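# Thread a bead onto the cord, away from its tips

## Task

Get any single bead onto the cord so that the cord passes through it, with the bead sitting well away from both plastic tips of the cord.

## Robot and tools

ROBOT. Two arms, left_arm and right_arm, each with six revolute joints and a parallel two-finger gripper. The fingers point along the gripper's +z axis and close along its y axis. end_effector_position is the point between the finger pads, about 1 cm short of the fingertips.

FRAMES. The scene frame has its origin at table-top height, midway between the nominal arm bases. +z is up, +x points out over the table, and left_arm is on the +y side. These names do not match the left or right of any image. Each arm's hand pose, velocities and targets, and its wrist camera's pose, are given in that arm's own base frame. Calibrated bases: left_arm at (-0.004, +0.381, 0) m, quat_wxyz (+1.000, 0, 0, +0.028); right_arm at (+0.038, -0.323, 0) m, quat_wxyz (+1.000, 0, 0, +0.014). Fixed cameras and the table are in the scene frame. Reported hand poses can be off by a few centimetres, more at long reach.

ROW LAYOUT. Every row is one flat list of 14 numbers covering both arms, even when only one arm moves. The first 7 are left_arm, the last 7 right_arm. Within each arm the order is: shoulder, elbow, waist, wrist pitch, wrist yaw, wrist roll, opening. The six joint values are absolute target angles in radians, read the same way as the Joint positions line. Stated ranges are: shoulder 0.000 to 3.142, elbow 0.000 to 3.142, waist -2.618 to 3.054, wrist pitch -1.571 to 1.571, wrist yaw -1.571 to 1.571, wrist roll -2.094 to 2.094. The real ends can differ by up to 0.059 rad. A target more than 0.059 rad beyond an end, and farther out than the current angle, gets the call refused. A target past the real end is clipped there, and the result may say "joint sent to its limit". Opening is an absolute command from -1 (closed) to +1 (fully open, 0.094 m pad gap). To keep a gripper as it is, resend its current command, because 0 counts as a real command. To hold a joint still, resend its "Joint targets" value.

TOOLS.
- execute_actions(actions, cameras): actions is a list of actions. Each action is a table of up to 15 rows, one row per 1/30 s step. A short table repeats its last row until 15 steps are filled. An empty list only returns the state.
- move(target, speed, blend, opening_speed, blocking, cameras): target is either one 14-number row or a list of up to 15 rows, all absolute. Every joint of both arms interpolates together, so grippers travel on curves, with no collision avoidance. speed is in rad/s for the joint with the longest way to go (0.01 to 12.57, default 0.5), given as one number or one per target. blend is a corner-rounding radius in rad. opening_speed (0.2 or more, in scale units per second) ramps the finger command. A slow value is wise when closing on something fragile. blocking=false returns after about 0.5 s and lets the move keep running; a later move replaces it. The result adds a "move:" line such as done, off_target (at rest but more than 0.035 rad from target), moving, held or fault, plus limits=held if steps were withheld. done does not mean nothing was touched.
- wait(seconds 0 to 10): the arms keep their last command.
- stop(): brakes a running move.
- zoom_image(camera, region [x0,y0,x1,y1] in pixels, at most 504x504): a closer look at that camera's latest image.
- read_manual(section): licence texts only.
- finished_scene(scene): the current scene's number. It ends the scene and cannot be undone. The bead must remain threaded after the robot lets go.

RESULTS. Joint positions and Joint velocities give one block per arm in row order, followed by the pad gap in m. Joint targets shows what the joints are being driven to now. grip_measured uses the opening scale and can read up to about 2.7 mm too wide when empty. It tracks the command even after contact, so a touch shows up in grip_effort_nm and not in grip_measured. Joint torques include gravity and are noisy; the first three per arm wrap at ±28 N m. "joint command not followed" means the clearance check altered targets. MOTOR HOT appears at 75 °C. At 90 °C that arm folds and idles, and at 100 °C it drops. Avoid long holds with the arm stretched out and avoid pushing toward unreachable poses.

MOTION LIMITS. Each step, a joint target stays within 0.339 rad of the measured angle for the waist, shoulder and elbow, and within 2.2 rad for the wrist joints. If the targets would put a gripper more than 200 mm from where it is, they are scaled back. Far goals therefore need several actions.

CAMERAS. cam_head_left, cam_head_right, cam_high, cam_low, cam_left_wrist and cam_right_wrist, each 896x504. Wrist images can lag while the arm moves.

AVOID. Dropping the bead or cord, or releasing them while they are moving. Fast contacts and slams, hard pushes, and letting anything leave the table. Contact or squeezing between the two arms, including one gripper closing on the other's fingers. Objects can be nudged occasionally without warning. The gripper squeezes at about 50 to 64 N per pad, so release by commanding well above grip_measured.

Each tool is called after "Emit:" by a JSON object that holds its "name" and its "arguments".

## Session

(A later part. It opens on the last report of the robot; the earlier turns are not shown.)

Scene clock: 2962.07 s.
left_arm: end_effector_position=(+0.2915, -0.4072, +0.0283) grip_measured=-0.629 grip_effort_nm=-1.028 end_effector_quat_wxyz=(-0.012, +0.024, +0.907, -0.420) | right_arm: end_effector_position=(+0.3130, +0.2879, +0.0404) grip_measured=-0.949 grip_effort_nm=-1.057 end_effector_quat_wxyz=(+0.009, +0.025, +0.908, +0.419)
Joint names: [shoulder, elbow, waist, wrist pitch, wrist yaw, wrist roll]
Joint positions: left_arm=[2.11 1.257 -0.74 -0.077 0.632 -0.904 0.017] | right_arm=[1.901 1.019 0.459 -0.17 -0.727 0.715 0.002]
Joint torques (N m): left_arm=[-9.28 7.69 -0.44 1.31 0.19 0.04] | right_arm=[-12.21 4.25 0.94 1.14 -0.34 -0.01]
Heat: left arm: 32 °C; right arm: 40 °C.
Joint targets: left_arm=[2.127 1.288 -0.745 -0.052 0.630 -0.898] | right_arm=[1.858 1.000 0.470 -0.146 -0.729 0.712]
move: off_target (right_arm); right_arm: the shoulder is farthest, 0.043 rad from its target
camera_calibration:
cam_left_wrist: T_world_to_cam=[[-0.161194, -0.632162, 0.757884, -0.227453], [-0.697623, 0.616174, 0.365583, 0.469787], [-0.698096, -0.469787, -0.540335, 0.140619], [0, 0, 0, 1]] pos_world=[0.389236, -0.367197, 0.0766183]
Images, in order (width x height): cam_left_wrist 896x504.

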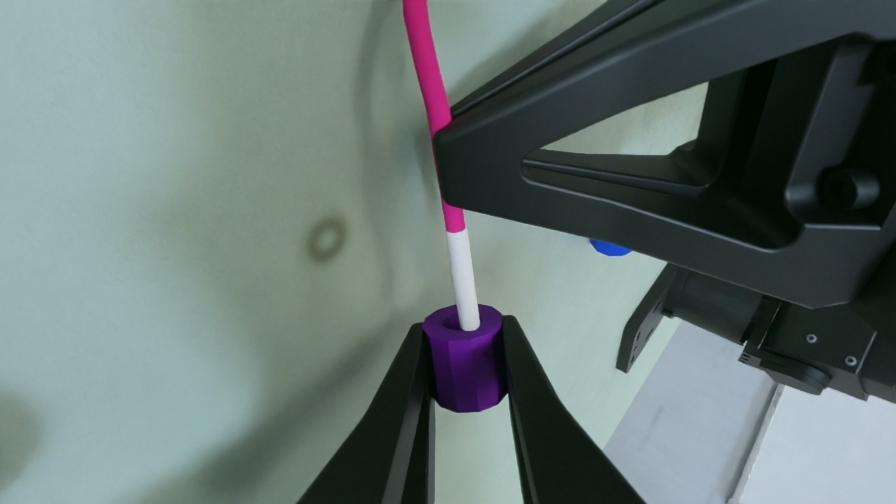

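Emit:
{"name": "move", "arguments": {"target": [2.127, 1.288, -0.745, -0.052, 0.630, -0.898, -0.67, 1.858, 0.985, 0.470, -0.131, -0.729, 0.712, -0.97], "speed": 0.04, "cameras": ["cam_left_wrist"]}}

Emit:
{"name": "zoom_image", "arguments": {"camera": "cam_left_wrist", "region": [360, 180, 560, 420]}}

Scene clock: 3007.20 s.
left_arm: end_effector_position=(+0.2915, -0.4072, +0.0283) grip_measured=-0.629 grip_effort_nm=-1.028 end_effector_quat_wxyz=(-0.012, +0.024, +0.907, -0.420) | right_arm: end_effector_position=(+0.3121, +0.2872, +0.0378) grip_measured=-0.949 grip_effort_nm=-1.057 end_effector_quat_wxyz=(+0.012, +0.025, +0.908, +0.418)
Joint names: [shoulder, elbow, waist, wrist pitch, wrist yaw, wrist roll]
Joint positions: left_arm=[2.11 1.257 -0.74 -0.077 0.632 -0.904 0.017] | right_arm=[1.901 1.004 0.46 -0.151 -0.723 0.715 0.002]
Joint torques (N m): left_arm=[-9.26 7.71 -0.42 1.32 0.2 0.05] | right_arm=[-12.12 4.21 0.92 1.1 -0.37 -0.02]
Heat: left arm: 32 °C; right arm: 38 °C.
Joint targets: left_arm=[2.127 1.288 -0.745 -0.052 0.630 -0.898] | right_arm=[1.858 0.985 0.470 -0.131 -0.729 0.712]
move: off_target (right_arm); right_arm: the shoulder is farthest, 0.043 rad from its target
camera_calibration:
cam_left_wrist: T_world_to_cam=[[-0.161194, -0.632162, 0.757884, -0.227453], [-0.697623, 0.616174, 0.365583, 0.469787], [-0.698096, -0.469787, -0.540335, 0.140619], [0, 0, 0, 1]] pos_world=[0.389236, -0.367197, 0.0766183]
Images, in order (width x height): cam_left_wrist 896x504.

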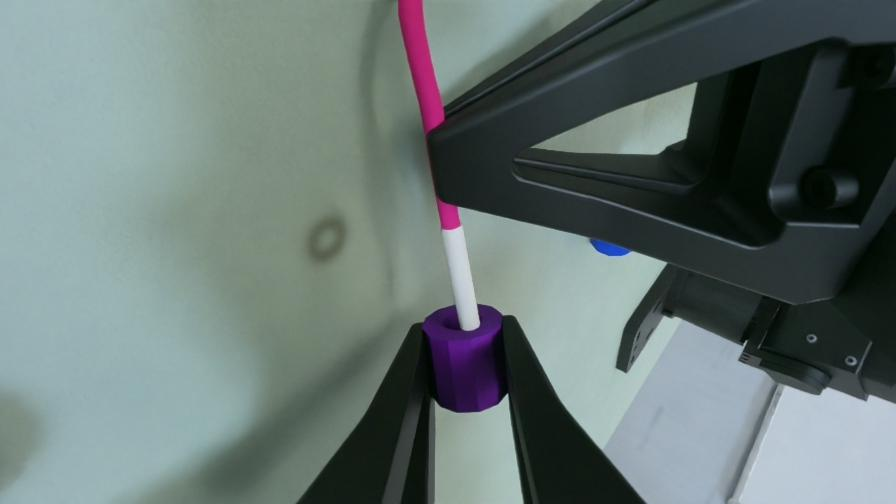

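Scaled by 2.100 from the camera's 896x504 image, which has a finer 1280x720 frame.

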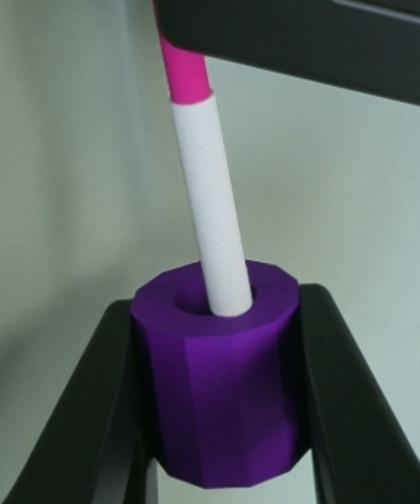

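Emit:
{"name": "move", "arguments": {"target": [[2.127, 1.288, -0.745, -0.052, 0.630, -0.898, -0.67, 1.987, 1.17, 0.423, -0.261, -0.755, 0.666, -0.97], [2.127, 1.288, -0.745, -0.052, 0.630, -0.898, -0.67, 1.8845, 1.041, 0.4596, -0.1685, -0.729, 0.70, -0.97]], "speed": 0.12, "cameras": ["cam_left_wrist"]}}

Emit:
{"name": "zoom_image", "arguments": {"camera": "cam_left_wrist", "region": [360, 180, 560, 420]}}

Scene clock: 3043.57 s.
left_arm: end_effector_position=(+0.2915, -0.4072, +0.0283) grip_measured=-0.629 grip_effort_nm=-1.028 end_effector_quat_wxyz=(-0.012, +0.024, +0.907, -0.420) | right_arm: end_effector_position=(+0.3201, +0.2887, +0.0403) grip_measured=-0.949 grip_effort_nm=-1.057 end_effector_quat_wxyz=(+0.006, +0.025, +0.908, +0.418)
Joint names: [shoulder, elbow, waist, wrist pitch, wrist yaw, wrist roll]
Joint positions: left_arm=[2.11 1.257 -0.74 -0.077 0.632 -0.904 0.017] | right_arm=[1.927 1.059 0.451 -0.199 -0.733 0.702 0.002]
Joint torques (N m): left_arm=[-9.29 7.68 -0.42 1.31 0.19 0.04] | right_arm=[-12.41 4.36 0.76 1.16 -0.29 -0.03]
Heat: left arm: 32 °C; right arm: 37 °C.
Joint targets: left_arm=[2.127 1.288 -0.745 -0.052 0.630 -0.898] | right_arm=[1.885 1.041 0.460 -0.168 -0.729 0.700]
move: off_target (right_arm); right_arm: the shoulder is farthest, 0.043 rad from its target
camera_calibration:
cam_left_wrist: T_world_to_cam=[[-0.161194, -0.632162, 0.757884, -0.227453], [-0.697623, 0.616174, 0.365583, 0.469787], [-0.698096, -0.469787, -0.540335, 0.140619], [0, 0, 0, 1]] pos_world=[0.389236, -0.367197, 0.0766183]
Images, in order (width x height): cam_left_wrist 896x504.

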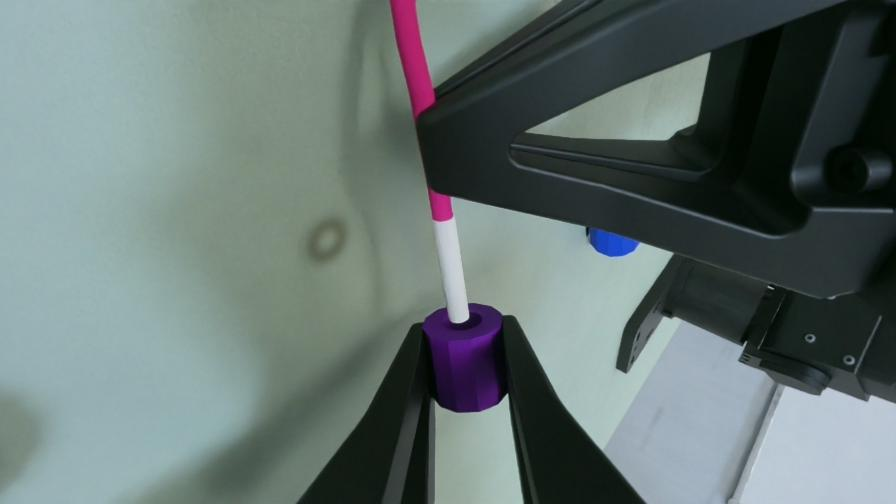

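Scaled by 2.100 from the camera's 896x504 image, which has a finer 1280x720 frame.

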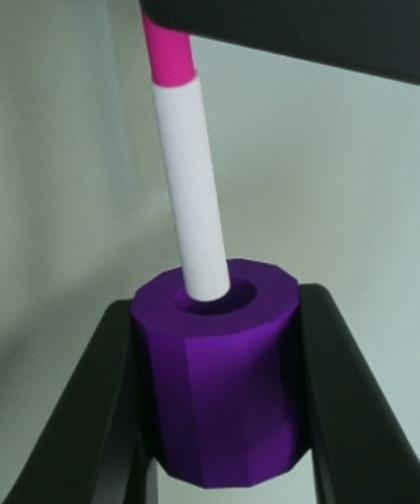

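Emit:
{"name": "move", "arguments": {"target": [2.127, 1.288, -0.745, -0.052, 0.630, -0.898, -0.67, 1.878, 1.022, 0.4386, -0.1615, -0.729, 0.698, -0.97], "speed": 0.05, "cameras": ["cam_left_wrist"]}}

Emit:
{"name": "zoom_image", "arguments": {"camera": "cam_left_wrist", "region": [360, 180, 560, 420]}}

Scene clock: 3078.53 s.
left_arm: end_effector_position=(+0.2915, -0.4072, +0.0283) grip_measured=-0.629 grip_effort_nm=-1.033 end_effector_quat_wxyz=(-0.012, +0.024, +0.907, -0.420) | right_arm: end_effector_position=(+0.3168, +0.2851, +0.0358) grip_measured=-0.949 grip_effort_nm=-1.053 end_effector_quat_wxyz=(+0.003, +0.029, +0.909, +0.415)
Joint names: [shoulder, elbow, waist, wrist pitch, wrist yaw, wrist roll]
Joint positions: left_arm=[2.11 1.257 -0.74 -0.077 0.632 -0.904 0.017] | right_arm=[1.925 1.039 0.447 -0.191 -0.732 0.703 0.002]
Joint torques (N m): left_arm=[-9.28 7.71 -0.44 1.31 0.2 0.04] | right_arm=[-12.72 4.3 -0.58 1.14 -0.3 -0.03]
Heat: left arm: 31 °C; right arm: 42 °C.
Joint targets: left_arm=[2.127 1.288 -0.745 -0.052 0.630 -0.898] | right_arm=[1.878 1.022 0.439 -0.161 -0.729 0.698]
move: off_target (right_arm); right_arm: the shoulder is farthest, 0.047 rad from its target
camera_calibration:
cam_left_wrist: T_world_to_cam=[[-0.161194, -0.632162, 0.757884, -0.227453], [-0.697623, 0.616174, 0.365583, 0.469787], [-0.698096, -0.469787, -0.540335, 0.140619], [0, 0, 0, 1]] pos_world=[0.389236, -0.367197, 0.0766183]
Images, in order (width x height): cam_left_wrist 896x504.

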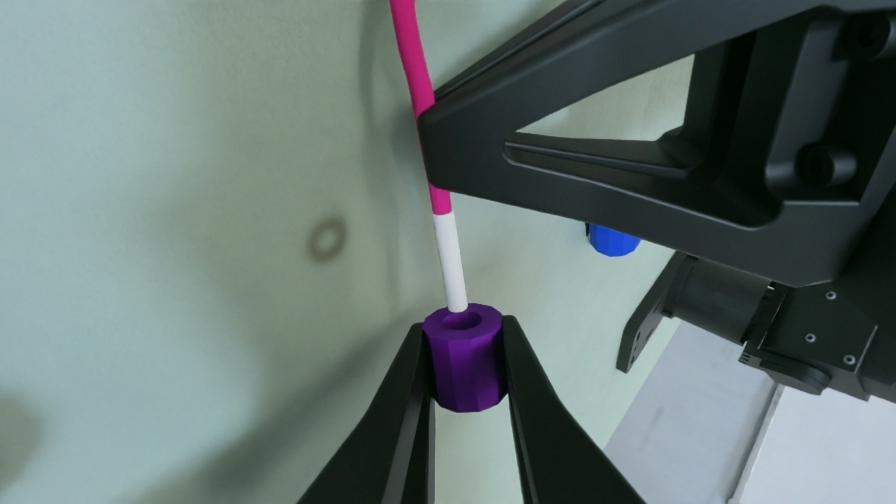

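Scaled by 2.100 from the camera's 896x504 image, which has a finer 1280x720 frame.

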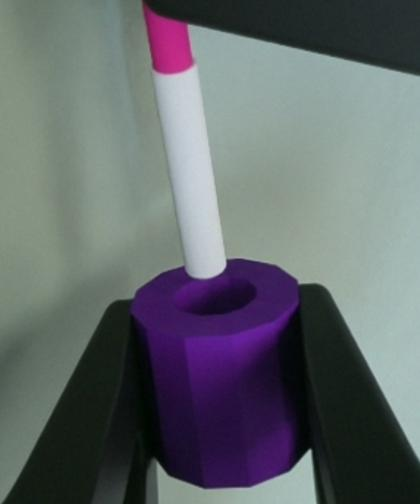

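Emit:
{"name": "move", "arguments": {"target": [[2.127, 1.288, -0.745, -0.052, 0.630, -0.898, -0.67, 1.878, 1.022, 0.456, -0.1615, -0.729, 0.698, -0.97], [2.127, 1.288, -0.745, -0.052, 0.630, -0.898, -0.67, 1.853, 0.988, 0.4676, -0.1436, -0.7235, 0.712, -0.97]], "speed": 0.05, "cameras": ["cam_left_wrist"]}}

Emit:
{"name": "zoom_image", "arguments": {"camera": "cam_left_wrist", "region": [360, 180, 560, 420]}}

Scene clock: 3106.90 s.
left_arm: end_effector_position=(+0.2915, -0.4072, +0.0283) grip_measured=-0.629 grip_effort_nm=-1.028 end_effector_quat_wxyz=(-0.012, +0.024, +0.907, -0.420) | right_arm: end_effector_position=(+0.3087, +0.2861, +0.0381) grip_measured=-0.949 grip_effort_nm=-1.053 end_effector_quat_wxyz=(+0.004, +0.027, +0.909, +0.417)
Joint names: [shoulder, elbow, waist, wrist pitch, wrist yaw, wrist roll]
Joint positions: left_arm=[2.11 1.257 -0.74 -0.077 0.632 -0.904 0.017] | right_arm=[1.896 1.005 0.459 -0.174 -0.728 0.714 0.002]
Joint torques (N m): left_arm=[-9.29 7.69 -0.43 1.31 0.2 0.05] | right_arm=[-12.15 4.29 0.75 1.16 -0.29 -0.01]
Heat: left arm: 31 °C; right arm: 42 °C.
Joint targets: left_arm=[2.127 1.288 -0.745 -0.052 0.630 -0.898] | right_arm=[1.853 0.988 0.468 -0.144 -0.724 0.712]
move: off_target (right_arm); right_arm: the shoulder is farthest, 0.043 rad from its target
camera_calibration:
cam_left_wrist: T_world_to_cam=[[-0.161194, -0.632162, 0.757884, -0.227453], [-0.697623, 0.616174, 0.365583, 0.469787], [-0.698096, -0.469787, -0.540335, 0.140619], [0, 0, 0, 1]] pos_world=[0.389236, -0.367197, 0.0766183]
Images, in order (width x height): cam_left_wrist 896x504.

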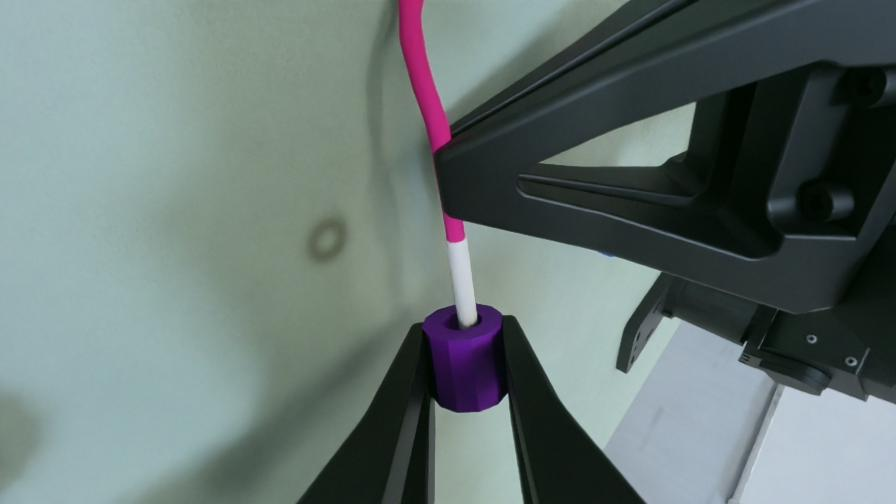

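Scaled by 2.100 from the camera's 896x504 image, which has a finer 1280x720 frame.

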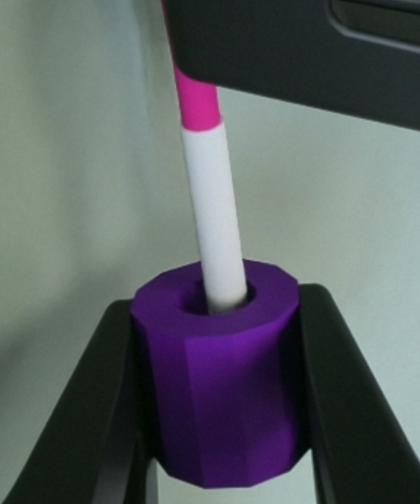

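Emit:
{"name": "move", "arguments": {"target": [2.127, 1.288, -0.745, -0.052, 0.630, -0.898, -0.67, 1.8036, 0.915, 0.4914, -0.1014, -0.712, 0.741, -0.97], "speed": 0.07, "cameras": ["cam_left_wrist", "cam_high", "cam_low"]}}

Emit:
{"name": "zoom_image", "arguments": {"camera": "cam_left_wrist", "region": [360, 180, 560, 420]}}

Emit:
{"name": "zoom_image", "arguments": {"camera": "cam_low", "region": [250, 270, 340, 320]}}

Emit:
{"name": "zoom_image", "arguments": {"camera": "cam_high", "region": [420, 220, 490, 270]}}

Scene clock: 3127.13 s.
left_arm: end_effector_position=(+0.2915, -0.4072, +0.0283) grip_measured=-0.629 grip_effort_nm=-1.028 end_effector_quat_wxyz=(-0.012, +0.024, +0.907, -0.420) | right_arm: end_effector_position=(+0.2925, +0.2869, +0.0396) grip_measured=-0.949 grip_effort_nm=-1.057 end_effector_quat_wxyz=(+0.006, +0.026, +0.908, +0.419)
Joint names: [shoulder, elbow, waist, wrist pitch, wrist yaw, wrist roll]
Joint positions: left_arm=[2.11 1.257 -0.74 -0.077 0.632 -0.904 0.017] | right_arm=[1.844 0.933 0.483 -0.129 -0.718 0.744 0.002]
Joint torques (N m): left_arm=[-9.28 7.69 -0.43 1.31 0.2 0.04] | right_arm=[-11.38 4.25 0.77 1.18 -0.25 -0.03]
Heat: left arm: 31 °C; right arm: 40 °C.
Joint targets: left_arm=[2.127 1.288 -0.745 -0.052 0.630 -0.898] | right_arm=[1.804 0.915 0.491 -0.101 -0.712 0.741]
move: off_target (right_arm); right_arm: the shoulder is farthest, 0.041 rad from its target
camera_calibration:
cam_left_wrist: T_world_to_cam=[[-0.161194, -0.632162, 0.757884, -0.227453], [-0.697623, 0.616174, 0.365583, 0.469787], [-0.698096, -0.469787, -0.540335, 0.140619], [0, 0, 0, 1]] pos_world=[0.389236, -0.367197, 0.0766183]
Images, in order (width x height): cam_high 896x504, cam_low 896x504, cam_left_wrist 896x504.

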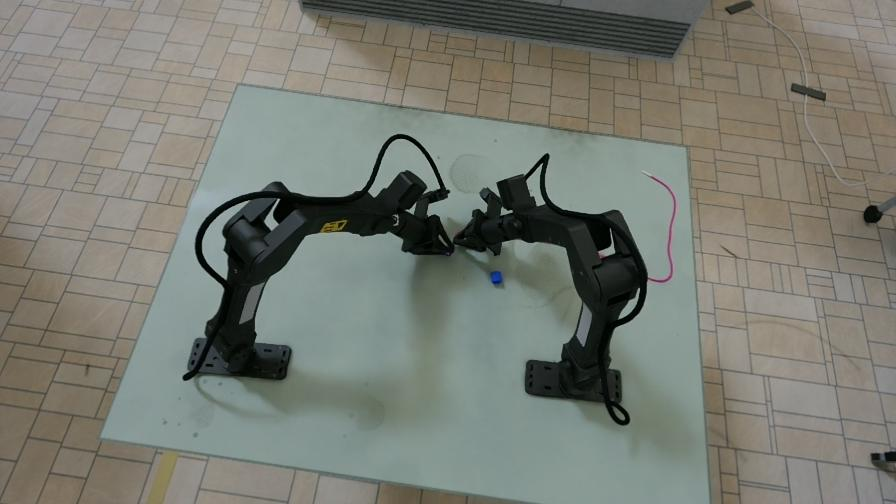

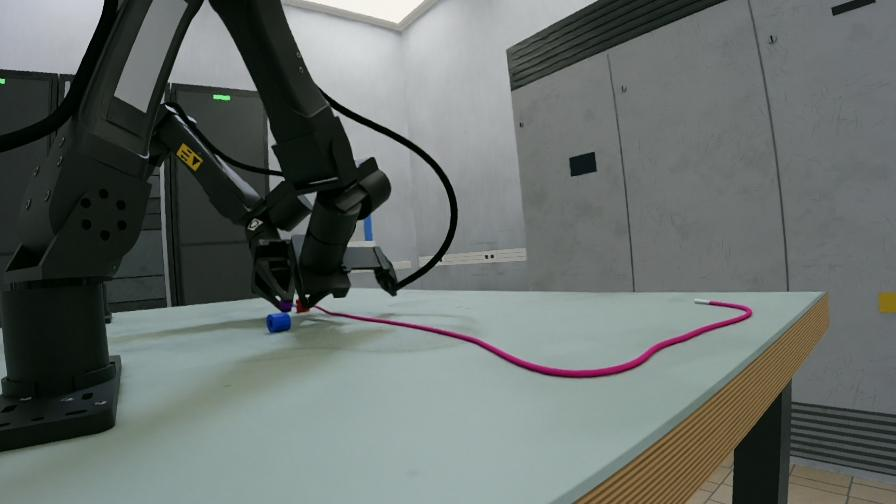

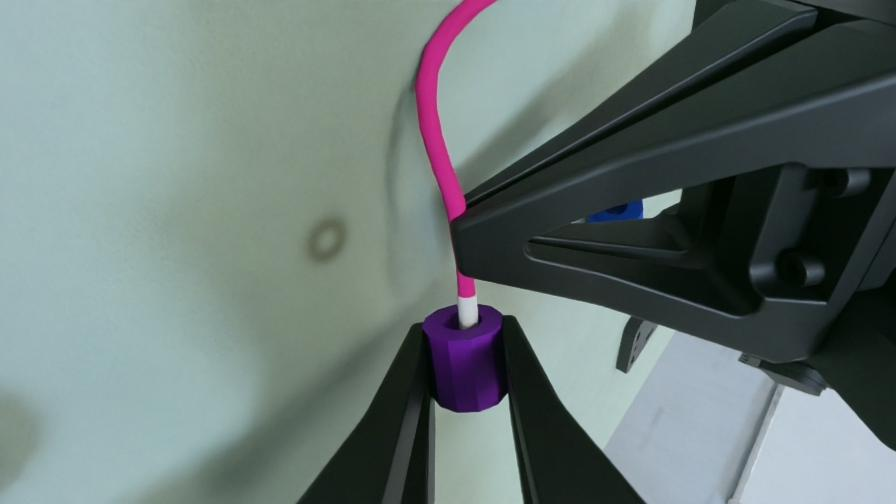

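Scaled by 2.100 from the camera's 896x504 image, which has a finer 1280x720 frame.

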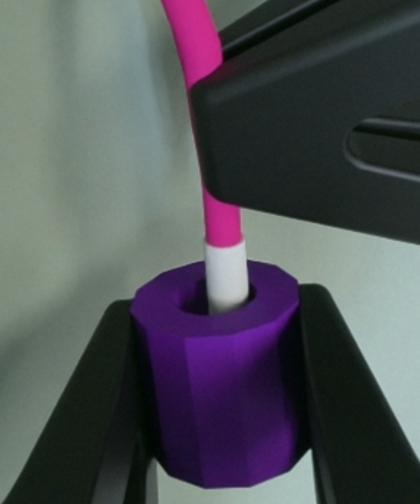

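Scaled by 5.600 from the camera's 896x504 image, which has a finer 1280x720 frame.

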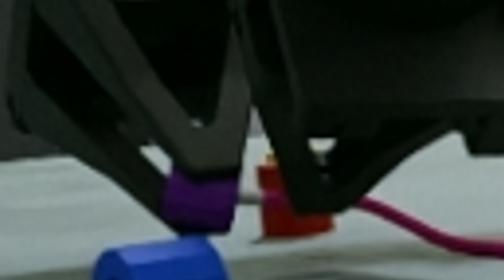

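Scaled by 7.200 from the camera's 896x504 image, which has a finer 1280x720 frame.

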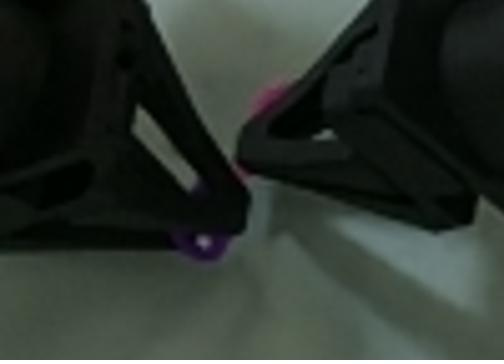

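Emit:
{"name": "move", "arguments": {"target": [2.127, 1.288, -0.745, -0.052, 0.630, -0.898, -0.67, 1.7934, 0.900, 0.4963, -0.0927, -0.7096, 0.747, -0.97], "speed": 0.06, "cameras": ["cam_left_wrist", "cam_high"]}}

Emit:
{"name": "zoom_image", "arguments": {"camera": "cam_left_wrist", "region": [360, 180, 560, 420]}}

Emit:
{"name": "zoom_image", "arguments": {"camera": "cam_high", "region": [420, 220, 490, 270]}}

Scene clock: 3138.63 s.
left_arm: end_effector_position=(+0.2915, -0.4072, +0.0283) grip_measured=-0.629 grip_effort_nm=-1.028 end_effector_quat_wxyz=(-0.012, +0.024, +0.907, -0.420) | right_arm: end_effector_position=(+0.2893, +0.2870, +0.0399) grip_measured=-0.949 grip_effort_nm=-1.053 end_effector_quat_wxyz=(+0.006, +0.026, +0.908, +0.419)
Joint names: [shoulder, elbow, waist, wrist pitch, wrist yaw, wrist roll]
Joint positions: left_arm=[2.11 1.257 -0.74 -0.077 0.632 -0.904 0.017] | right_arm=[1.834 0.918 0.488 -0.119 -0.715 0.75 0.002]
Joint torques (N m): left_arm=[-9.28 7.69 -0.42 1.3 0.2 0.04] | right_arm=[-11.3 4.19 0.73 1.18 -0.26 0]
Heat: left arm: 31 °C; right arm: 39 °C.
Joint targets: left_arm=[2.127 1.288 -0.745 -0.052 0.630 -0.898] | right_arm=[1.793 0.900 0.496 -0.093 -0.709 0.747]
move: off_target (right_arm); right_arm: the shoulder is farthest, 0.040 rad from its target
camera_calibration:
cam_left_wrist: T_world_to_cam=[[-0.161194, -0.632162, 0.757884, -0.227453], [-0.697623, 0.616174, 0.365583, 0.469787], [-0.698096, -0.469787, -0.540335, 0.140619], [0, 0, 0, 1]] pos_world=[0.389236, -0.367197, 0.0766183]
Images, in order (width x height): cam_high 896x504, cam_left_wrist 896x504.

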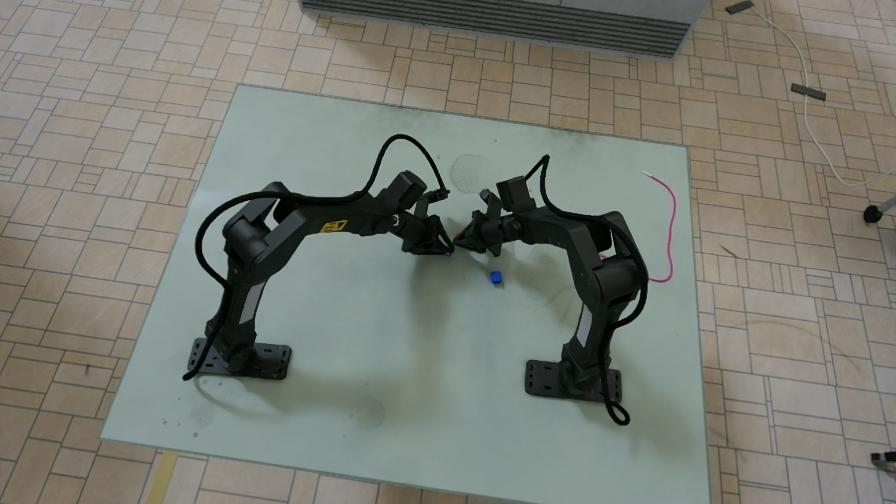

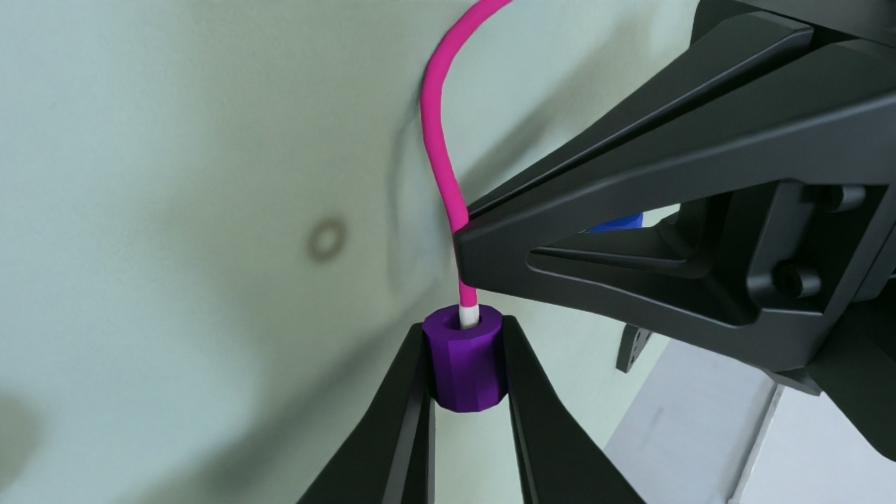

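Scaled by 2.100 from the camera's 896x504 image, which has a finer 1280x720 frame.

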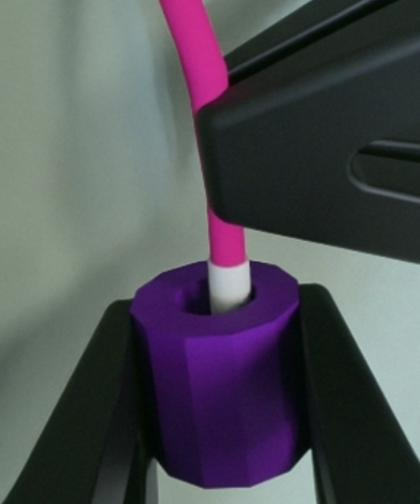

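Scaled by 7.200 from the camera's 896x504 image, which has a finer 1280x720 frame.

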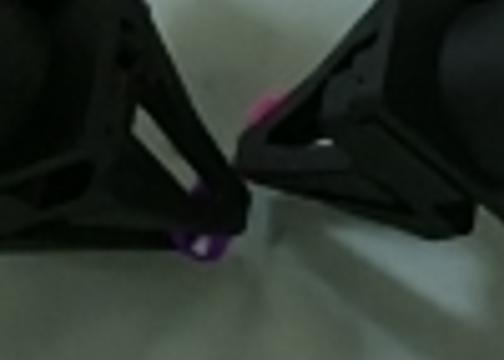

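Emit:
{"name": "move", "arguments": {"target": [2.127, 1.288, -0.745, -0.052, 0.630, -0.898, -0.67, 1.7789, 0.8785, 0.5033, -0.0803, -0.7062, 0.7555, -0.97], "speed": 0.06, "cameras": ["cam_left_wrist", "cam_high"]}}

Emit:
{"name": "zoom_image", "arguments": {"camera": "cam_left_wrist", "region": [360, 180, 560, 420]}}

Emit:
{"name": "zoom_image", "arguments": {"camera": "cam_high", "region": [420, 220, 490, 270]}}

Scene clock: 3146.53 s.
left_arm: end_effector_position=(+0.2915, -0.4072, +0.0283) grip_measured=-0.629 grip_effort_nm=-1.038 end_effector_quat_wxyz=(-0.012, +0.024, +0.907, -0.420) | right_arm: end_effector_position=(+0.2851, +0.2875, +0.0408) grip_measured=-0.949 grip_effort_nm=-1.053 end_effector_quat_wxyz=(+0.008, +0.025, +0.907, +0.421)
Joint names: [shoulder, elbow, waist, wrist pitch, wrist yaw, wrist roll]
Joint positions: left_arm=[2.11 1.257 -0.74 -0.077 0.632 -0.904 0.017] | right_arm=[1.818 0.898 0.495 -0.102 -0.713 0.759 0.002]
Joint torques (N m): left_arm=[-9.26 7.69 -0.44 1.31 0.2 0.05] | right_arm=[-11.1 4.1 0.79 1.16 -0.26 -0.04]
Heat: left arm: 31 °C; right arm: 38 °C.
Joint targets: left_arm=[2.127 1.288 -0.745 -0.052 0.630 -0.898] | right_arm=[1.779 0.878 0.503 -0.080 -0.706 0.756]
move: off_target (right_arm); right_arm: the shoulder is farthest, 0.039 rad from its target
camera_calibration:
cam_left_wrist: T_world_to_cam=[[-0.161194, -0.632162, 0.757884, -0.227453], [-0.697623, 0.616174, 0.365583, 0.469787], [-0.698096, -0.469787, -0.540335, 0.140619], [0, 0, 0, 1]] pos_world=[0.389236, -0.367197, 0.0766183]
Images, in order (width x height): cam_high 896x504, cam_left_wrist 896x504.

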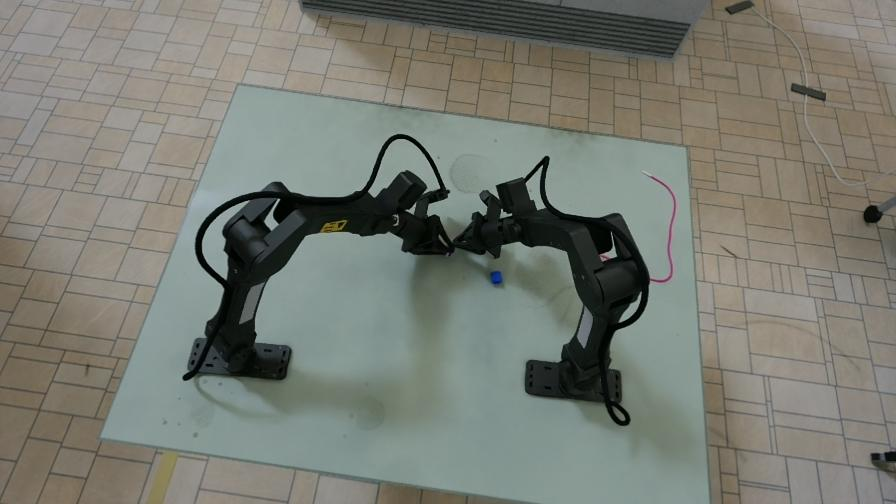

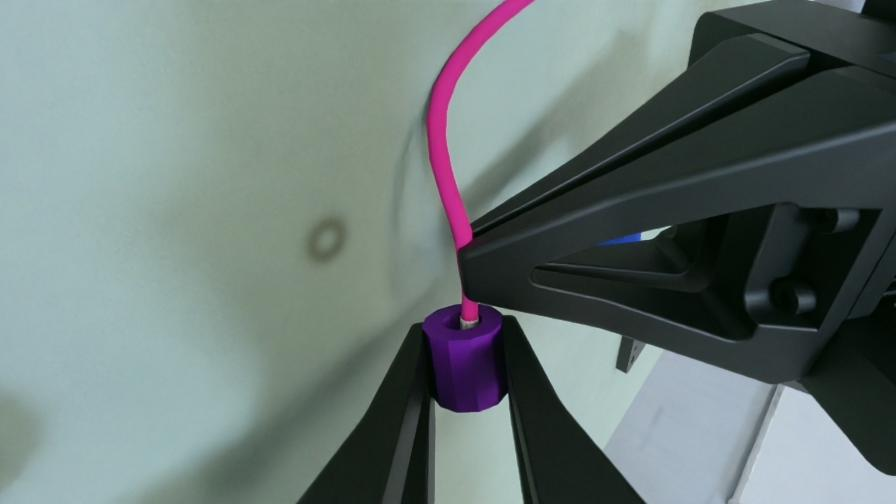

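Scaled by 2.100 from the camera's 896x504 image, which has a finer 1280x720 frame.

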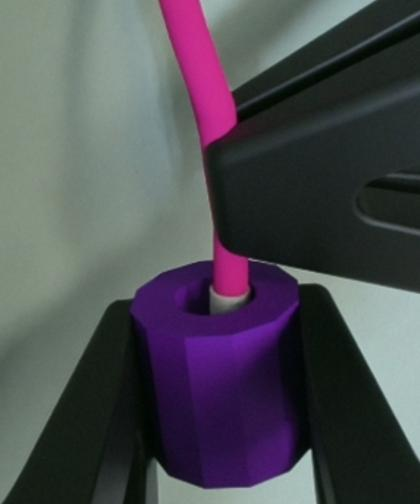

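Scaled by 7.200 from the camera's 896x504 image, which has a finer 1280x720 frame.

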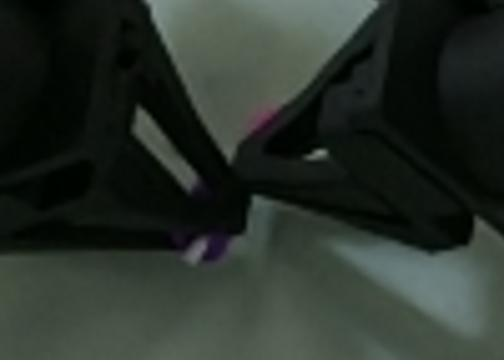

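Emit:
{"name": "move", "arguments": {"target": [2.127, 1.288, -0.745, -0.052, 0.630, -0.898, -0.67, 1.7673, 0.8613, 0.5089, -0.0704, -0.7035, 0.7623, -0.97], "speed": 0.06, "cameras": ["cam_left_wrist", "cam_high"]}}

Emit:
{"name": "zoom_image", "arguments": {"camera": "cam_left_wrist", "region": [360, 180, 560, 420]}}

Emit:
{"name": "zoom_image", "arguments": {"camera": "cam_high", "region": [420, 220, 490, 270]}}

Scene clock: 3159.17 s.
left_arm: end_effector_position=(+0.2914, -0.4072, +0.0283) grip_measured=-0.629 grip_effort_nm=-1.033 end_effector_quat_wxyz=(-0.012, +0.024, +0.907, -0.420) | right_arm: end_effector_position=(+0.2825, +0.2879, +0.0417) grip_measured=-0.949 grip_effort_nm=-1.057 end_effector_quat_wxyz=(+0.011, +0.024, +0.906, +0.422)
Joint names: [shoulder, elbow, waist, wrist pitch, wrist yaw, wrist roll]
Joint positions: left_arm=[2.11 1.257 -0.74 -0.077 0.632 -0.904 0.017] | right_arm=[1.806 0.882 0.5 -0.087 -0.709 0.766 0.002]
Joint torques (N m): left_arm=[-9.28 7.69 -0.43 1.31 0.19 0.05] | right_arm=[-10.93 4.05 0.73 1.13 -0.26 -0.01]
Heat: left arm: 31 °C; right arm: 39 °C.
Joint targets: left_arm=[2.127 1.288 -0.745 -0.052 0.630 -0.898] | right_arm=[1.767 0.861 0.509 -0.071 -0.704 0.762]
move: off_target (right_arm); right_arm: the shoulder is farthest, 0.039 rad from its target
camera_calibration:
cam_left_wrist: T_world_to_cam=[[-0.161178, -0.631978, 0.758041, -0.227467], [-0.697449, 0.616375, 0.365576, 0.469855], [-0.698274, -0.469772, -0.540119, 0.14063], [0, 0, 0, 1]] pos_world=[0.389236, -0.367297, 0.0766182]
Images, in order (width x height): cam_high 896x504, cam_left_wrist 896x504.

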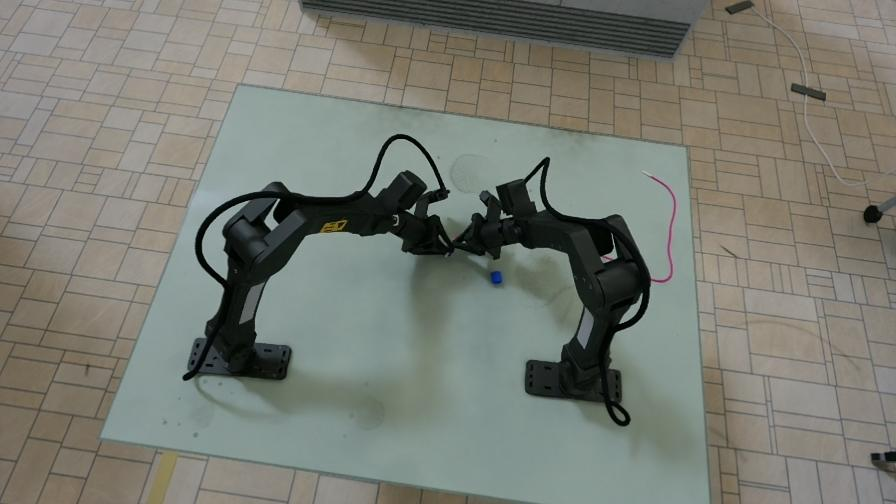

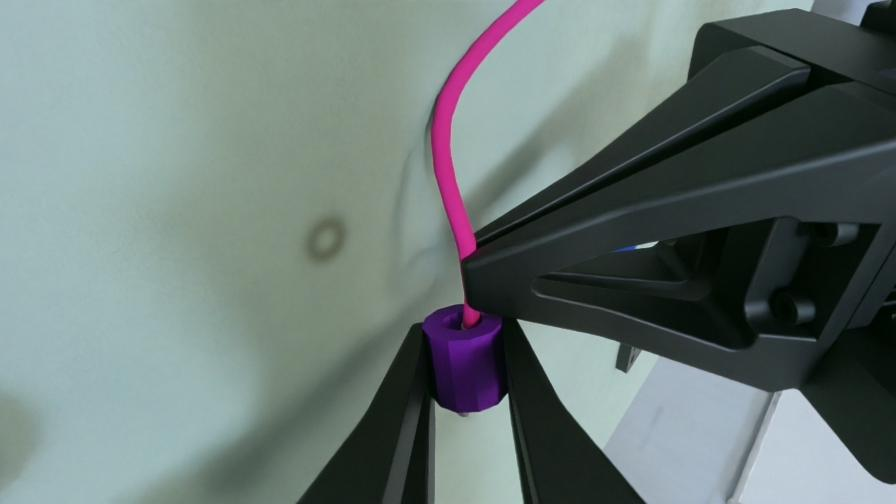

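Scaled by 2.100 from the camera's 896x504 image, which has a finer 1280x720 frame.

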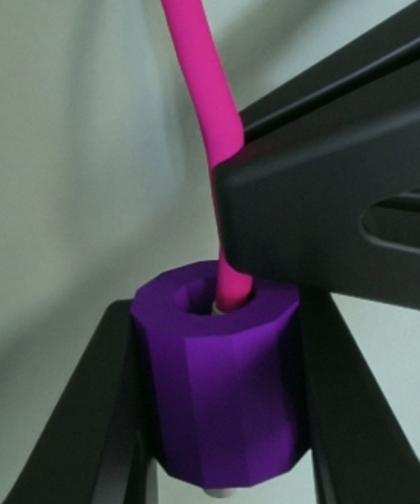

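Scaled by 7.200 from the camera's 896x504 image, which has a finer 1280x720 frame.

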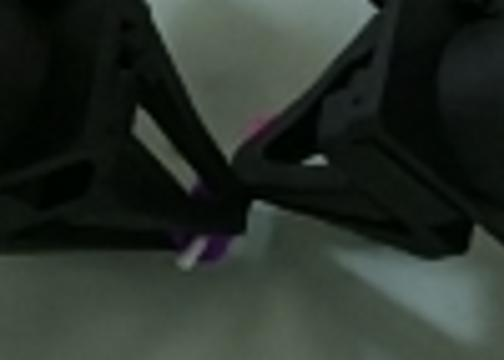

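Emit:
{"name": "move", "arguments": {"target": [2.127, 1.288, -0.745, -0.052, 0.630, -0.898, -0.67, 1.7673, 0.8613, 0.5089, -0.0704, -0.7035, 0.7623, -0.65], "speed": 0.06, "opening_speed": 0.4, "cameras": ["cam_left_wrist", "cam_low"]}}

Emit:
{"name": "zoom_image", "arguments": {"camera": "cam_low", "region": [250, 270, 340, 320]}}

Scene clock: 3169.83 s.
left_arm: end_effector_position=(+0.2914, -0.4072, +0.0283) grip_measured=-0.629 grip_effort_nm=-1.028 end_effector_quat_wxyz=(-0.012, +0.024, +0.907, -0.420) | right_arm: end_effector_position=(+0.2839, +0.2869, +0.0407) grip_measured=-0.653 grip_effort_nm=0.139 end_effector_quat_wxyz=(+0.015, +0.026, +0.908, +0.419)
Joint names: [shoulder, elbow, waist, wrist pitch, wrist yaw, wrist roll]
Joint positions: left_arm=[2.11 1.257 -0.74 -0.077 0.632 -0.904 0.017] | right_arm=[1.806 0.881 0.5 -0.086 -0.698 0.766 0.016]
Joint torques (N m): left_arm=[-9.28 7.68 -0.43 1.31 0.19 0.04] | right_arm=[-10.89 4.12 0.7 1.1 -0.35 -0.04]
Heat: left arm: 31 °C; right arm: 38 °C.
Joint targets: left_arm=[2.127 1.288 -0.745 -0.052 0.630 -0.898] | right_arm=[1.767 0.861 0.509 -0.070 -0.703 0.762]
move: off_target (right_arm); right_arm: the shoulder is farthest, 0.038 rad from its target
camera_calibration:
cam_left_wrist: T_world_to_cam=[[-0.161178, -0.631978, 0.758041, -0.227467], [-0.697449, 0.616375, 0.365576, 0.469855], [-0.698274, -0.469772, -0.540119, 0.14063], [0, 0, 0, 1]] pos_world=[0.389236, -0.367297, 0.0766182]
Images, in order (width x height): cam_low 896x504, cam_left_wrist 896x504.

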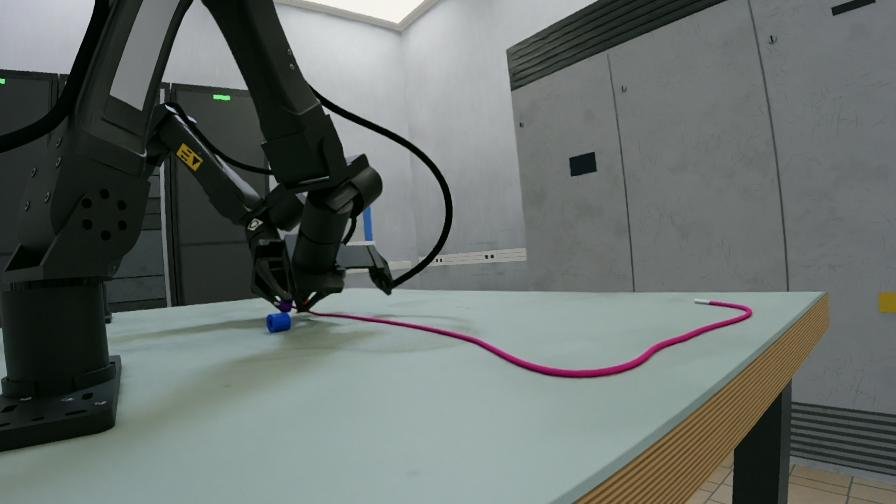

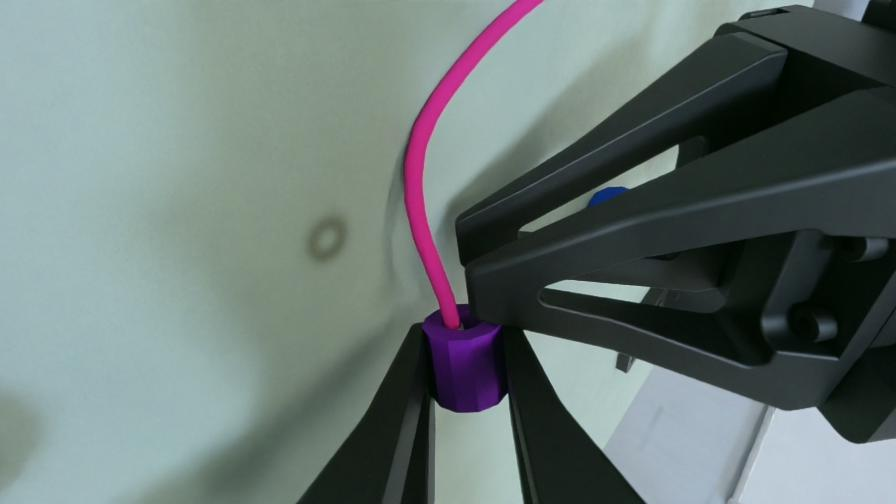

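Scaled by 5.600 from the camera's 896x504 image, which has a finer 1280x720 frame.

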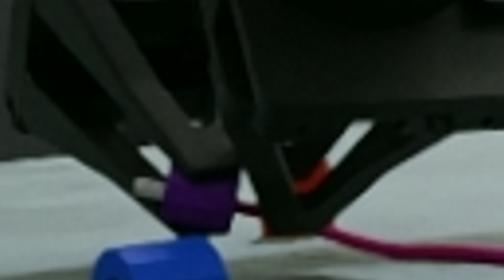

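Emit:
{"name": "zoom_image", "arguments": {"camera": "cam_left_wrist", "region": [360, 60, 560, 340]}}

Scaled by 1.800 from the camera's 896x504 image, which has a finer 1280x720 frame.

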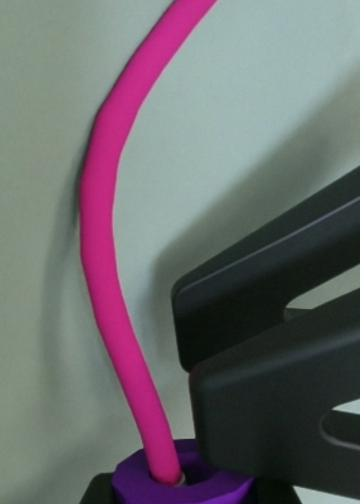

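Emit:
{"name": "move", "arguments": {"target": [2.127, 1.288, -0.745, -0.052, 0.630, -0.898, -0.67, 1.889, 0.982, 0.482, -0.1325, -0.7257, 0.74, -0.65], "speed": 0.1, "cameras": ["cam_left_wrist", "cam_right_wrist", "cam_low"]}}

Emit:
{"name": "zoom_image", "arguments": {"camera": "cam_low", "region": [250, 270, 340, 320]}}

Scene clock: 3243.80 s.
left_arm: end_effector_position=(+0.2915, -0.4072, +0.0283) grip_measured=-0.629 grip_effort_nm=-1.028 end_effector_quat_wxyz=(-0.012, +0.024, +0.907, -0.420) | right_arm: end_effector_position=(+0.2930, +0.2896, +0.0320) grip_measured=-0.653 grip_effort_nm=0.134 end_effector_quat_wxyz=(-0.001, +0.030, +0.910, +0.414)
Joint names: [shoulder, elbow, waist, wrist pitch, wrist yaw, wrist roll]
Joint positions: left_arm=[2.11 1.257 -0.74 -0.077 0.632 -0.904 0.017] | right_arm=[1.873 0.944 0.49 -0.124 -0.712 0.753 0.016]
Joint torques (N m): left_arm=[-9.31 7.71 -0.43 1.31 0.19 0.04] | right_arm=[-7.09 8.43 -0.72 0.82 -0.45 -0.11]
Heat: left arm: 31 °C; right arm: 37 °C.
Joint targets: left_arm=[2.127 1.288 -0.745 -0.052 0.630 -0.898] | right_arm=[1.889 0.982 0.482 -0.132 -0.726 0.740]
move: off_target (right_arm); right_arm: the elbow is farthest, 0.038 rad from its target
camera_calibration:
cam_left_wrist: T_world_to_cam=[[-0.161194, -0.632162, 0.757884, -0.227453], [-0.697623, 0.616174, 0.365583, 0.469787], [-0.698096, -0.469787, -0.540335, 0.140619], [0, 0, 0, 1]] pos_world=[0.389236, -0.367197, 0.0766183]
cam_right_wrist: T_world_to_cam=[[-0.155929, -0.647389, -0.746039, 0.258935], [-0.743092, -0.420716, 0.520397, 0.348053], [-0.65077, 0.63552, -0.415468, 0.135823], [0, 0, 0, 1]] pos_world=[0.3874, 0.227744, 0.0684798]
Images, in order (width x height): cam_low 896x504, cam_left_wrist 896x504, cam_right_wrist 896x504.

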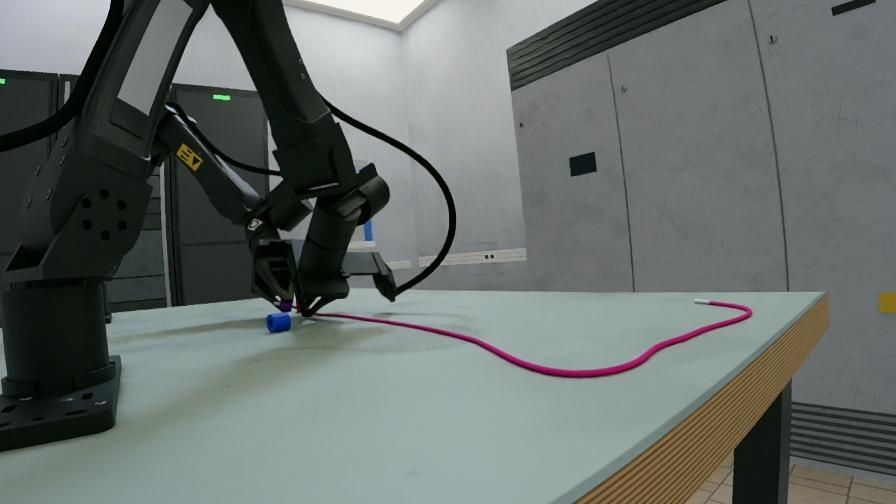

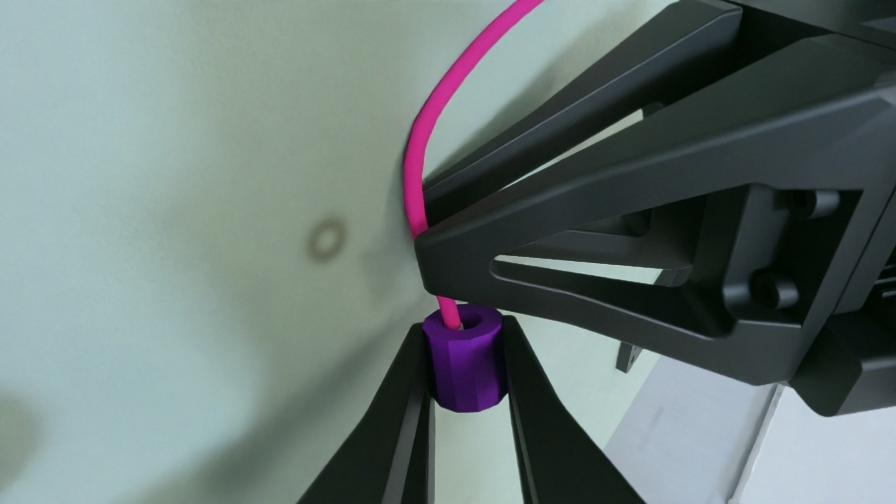

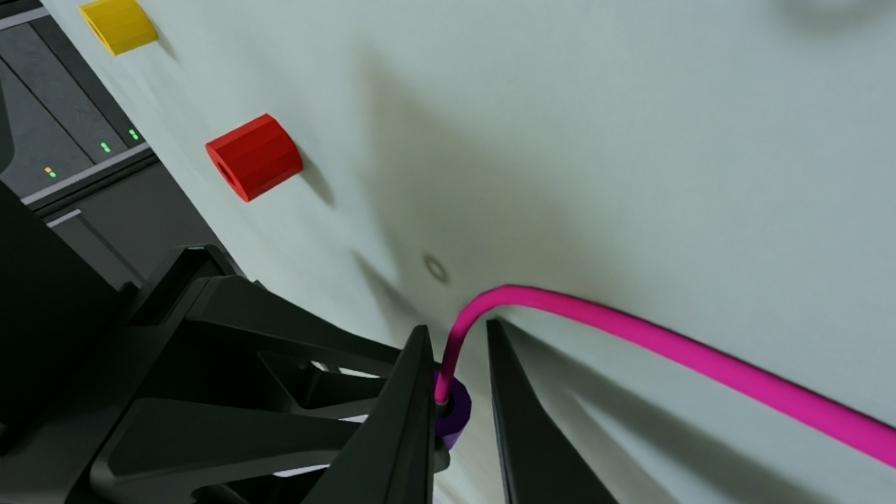

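Scaled by 5.600 from the camera's 896x504 image, which has a finer 1280x720 frame.

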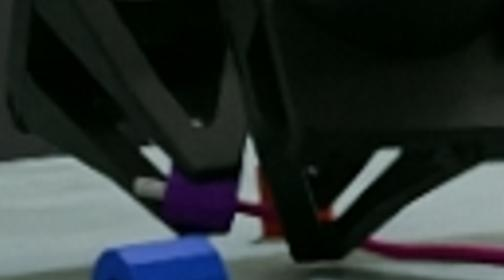

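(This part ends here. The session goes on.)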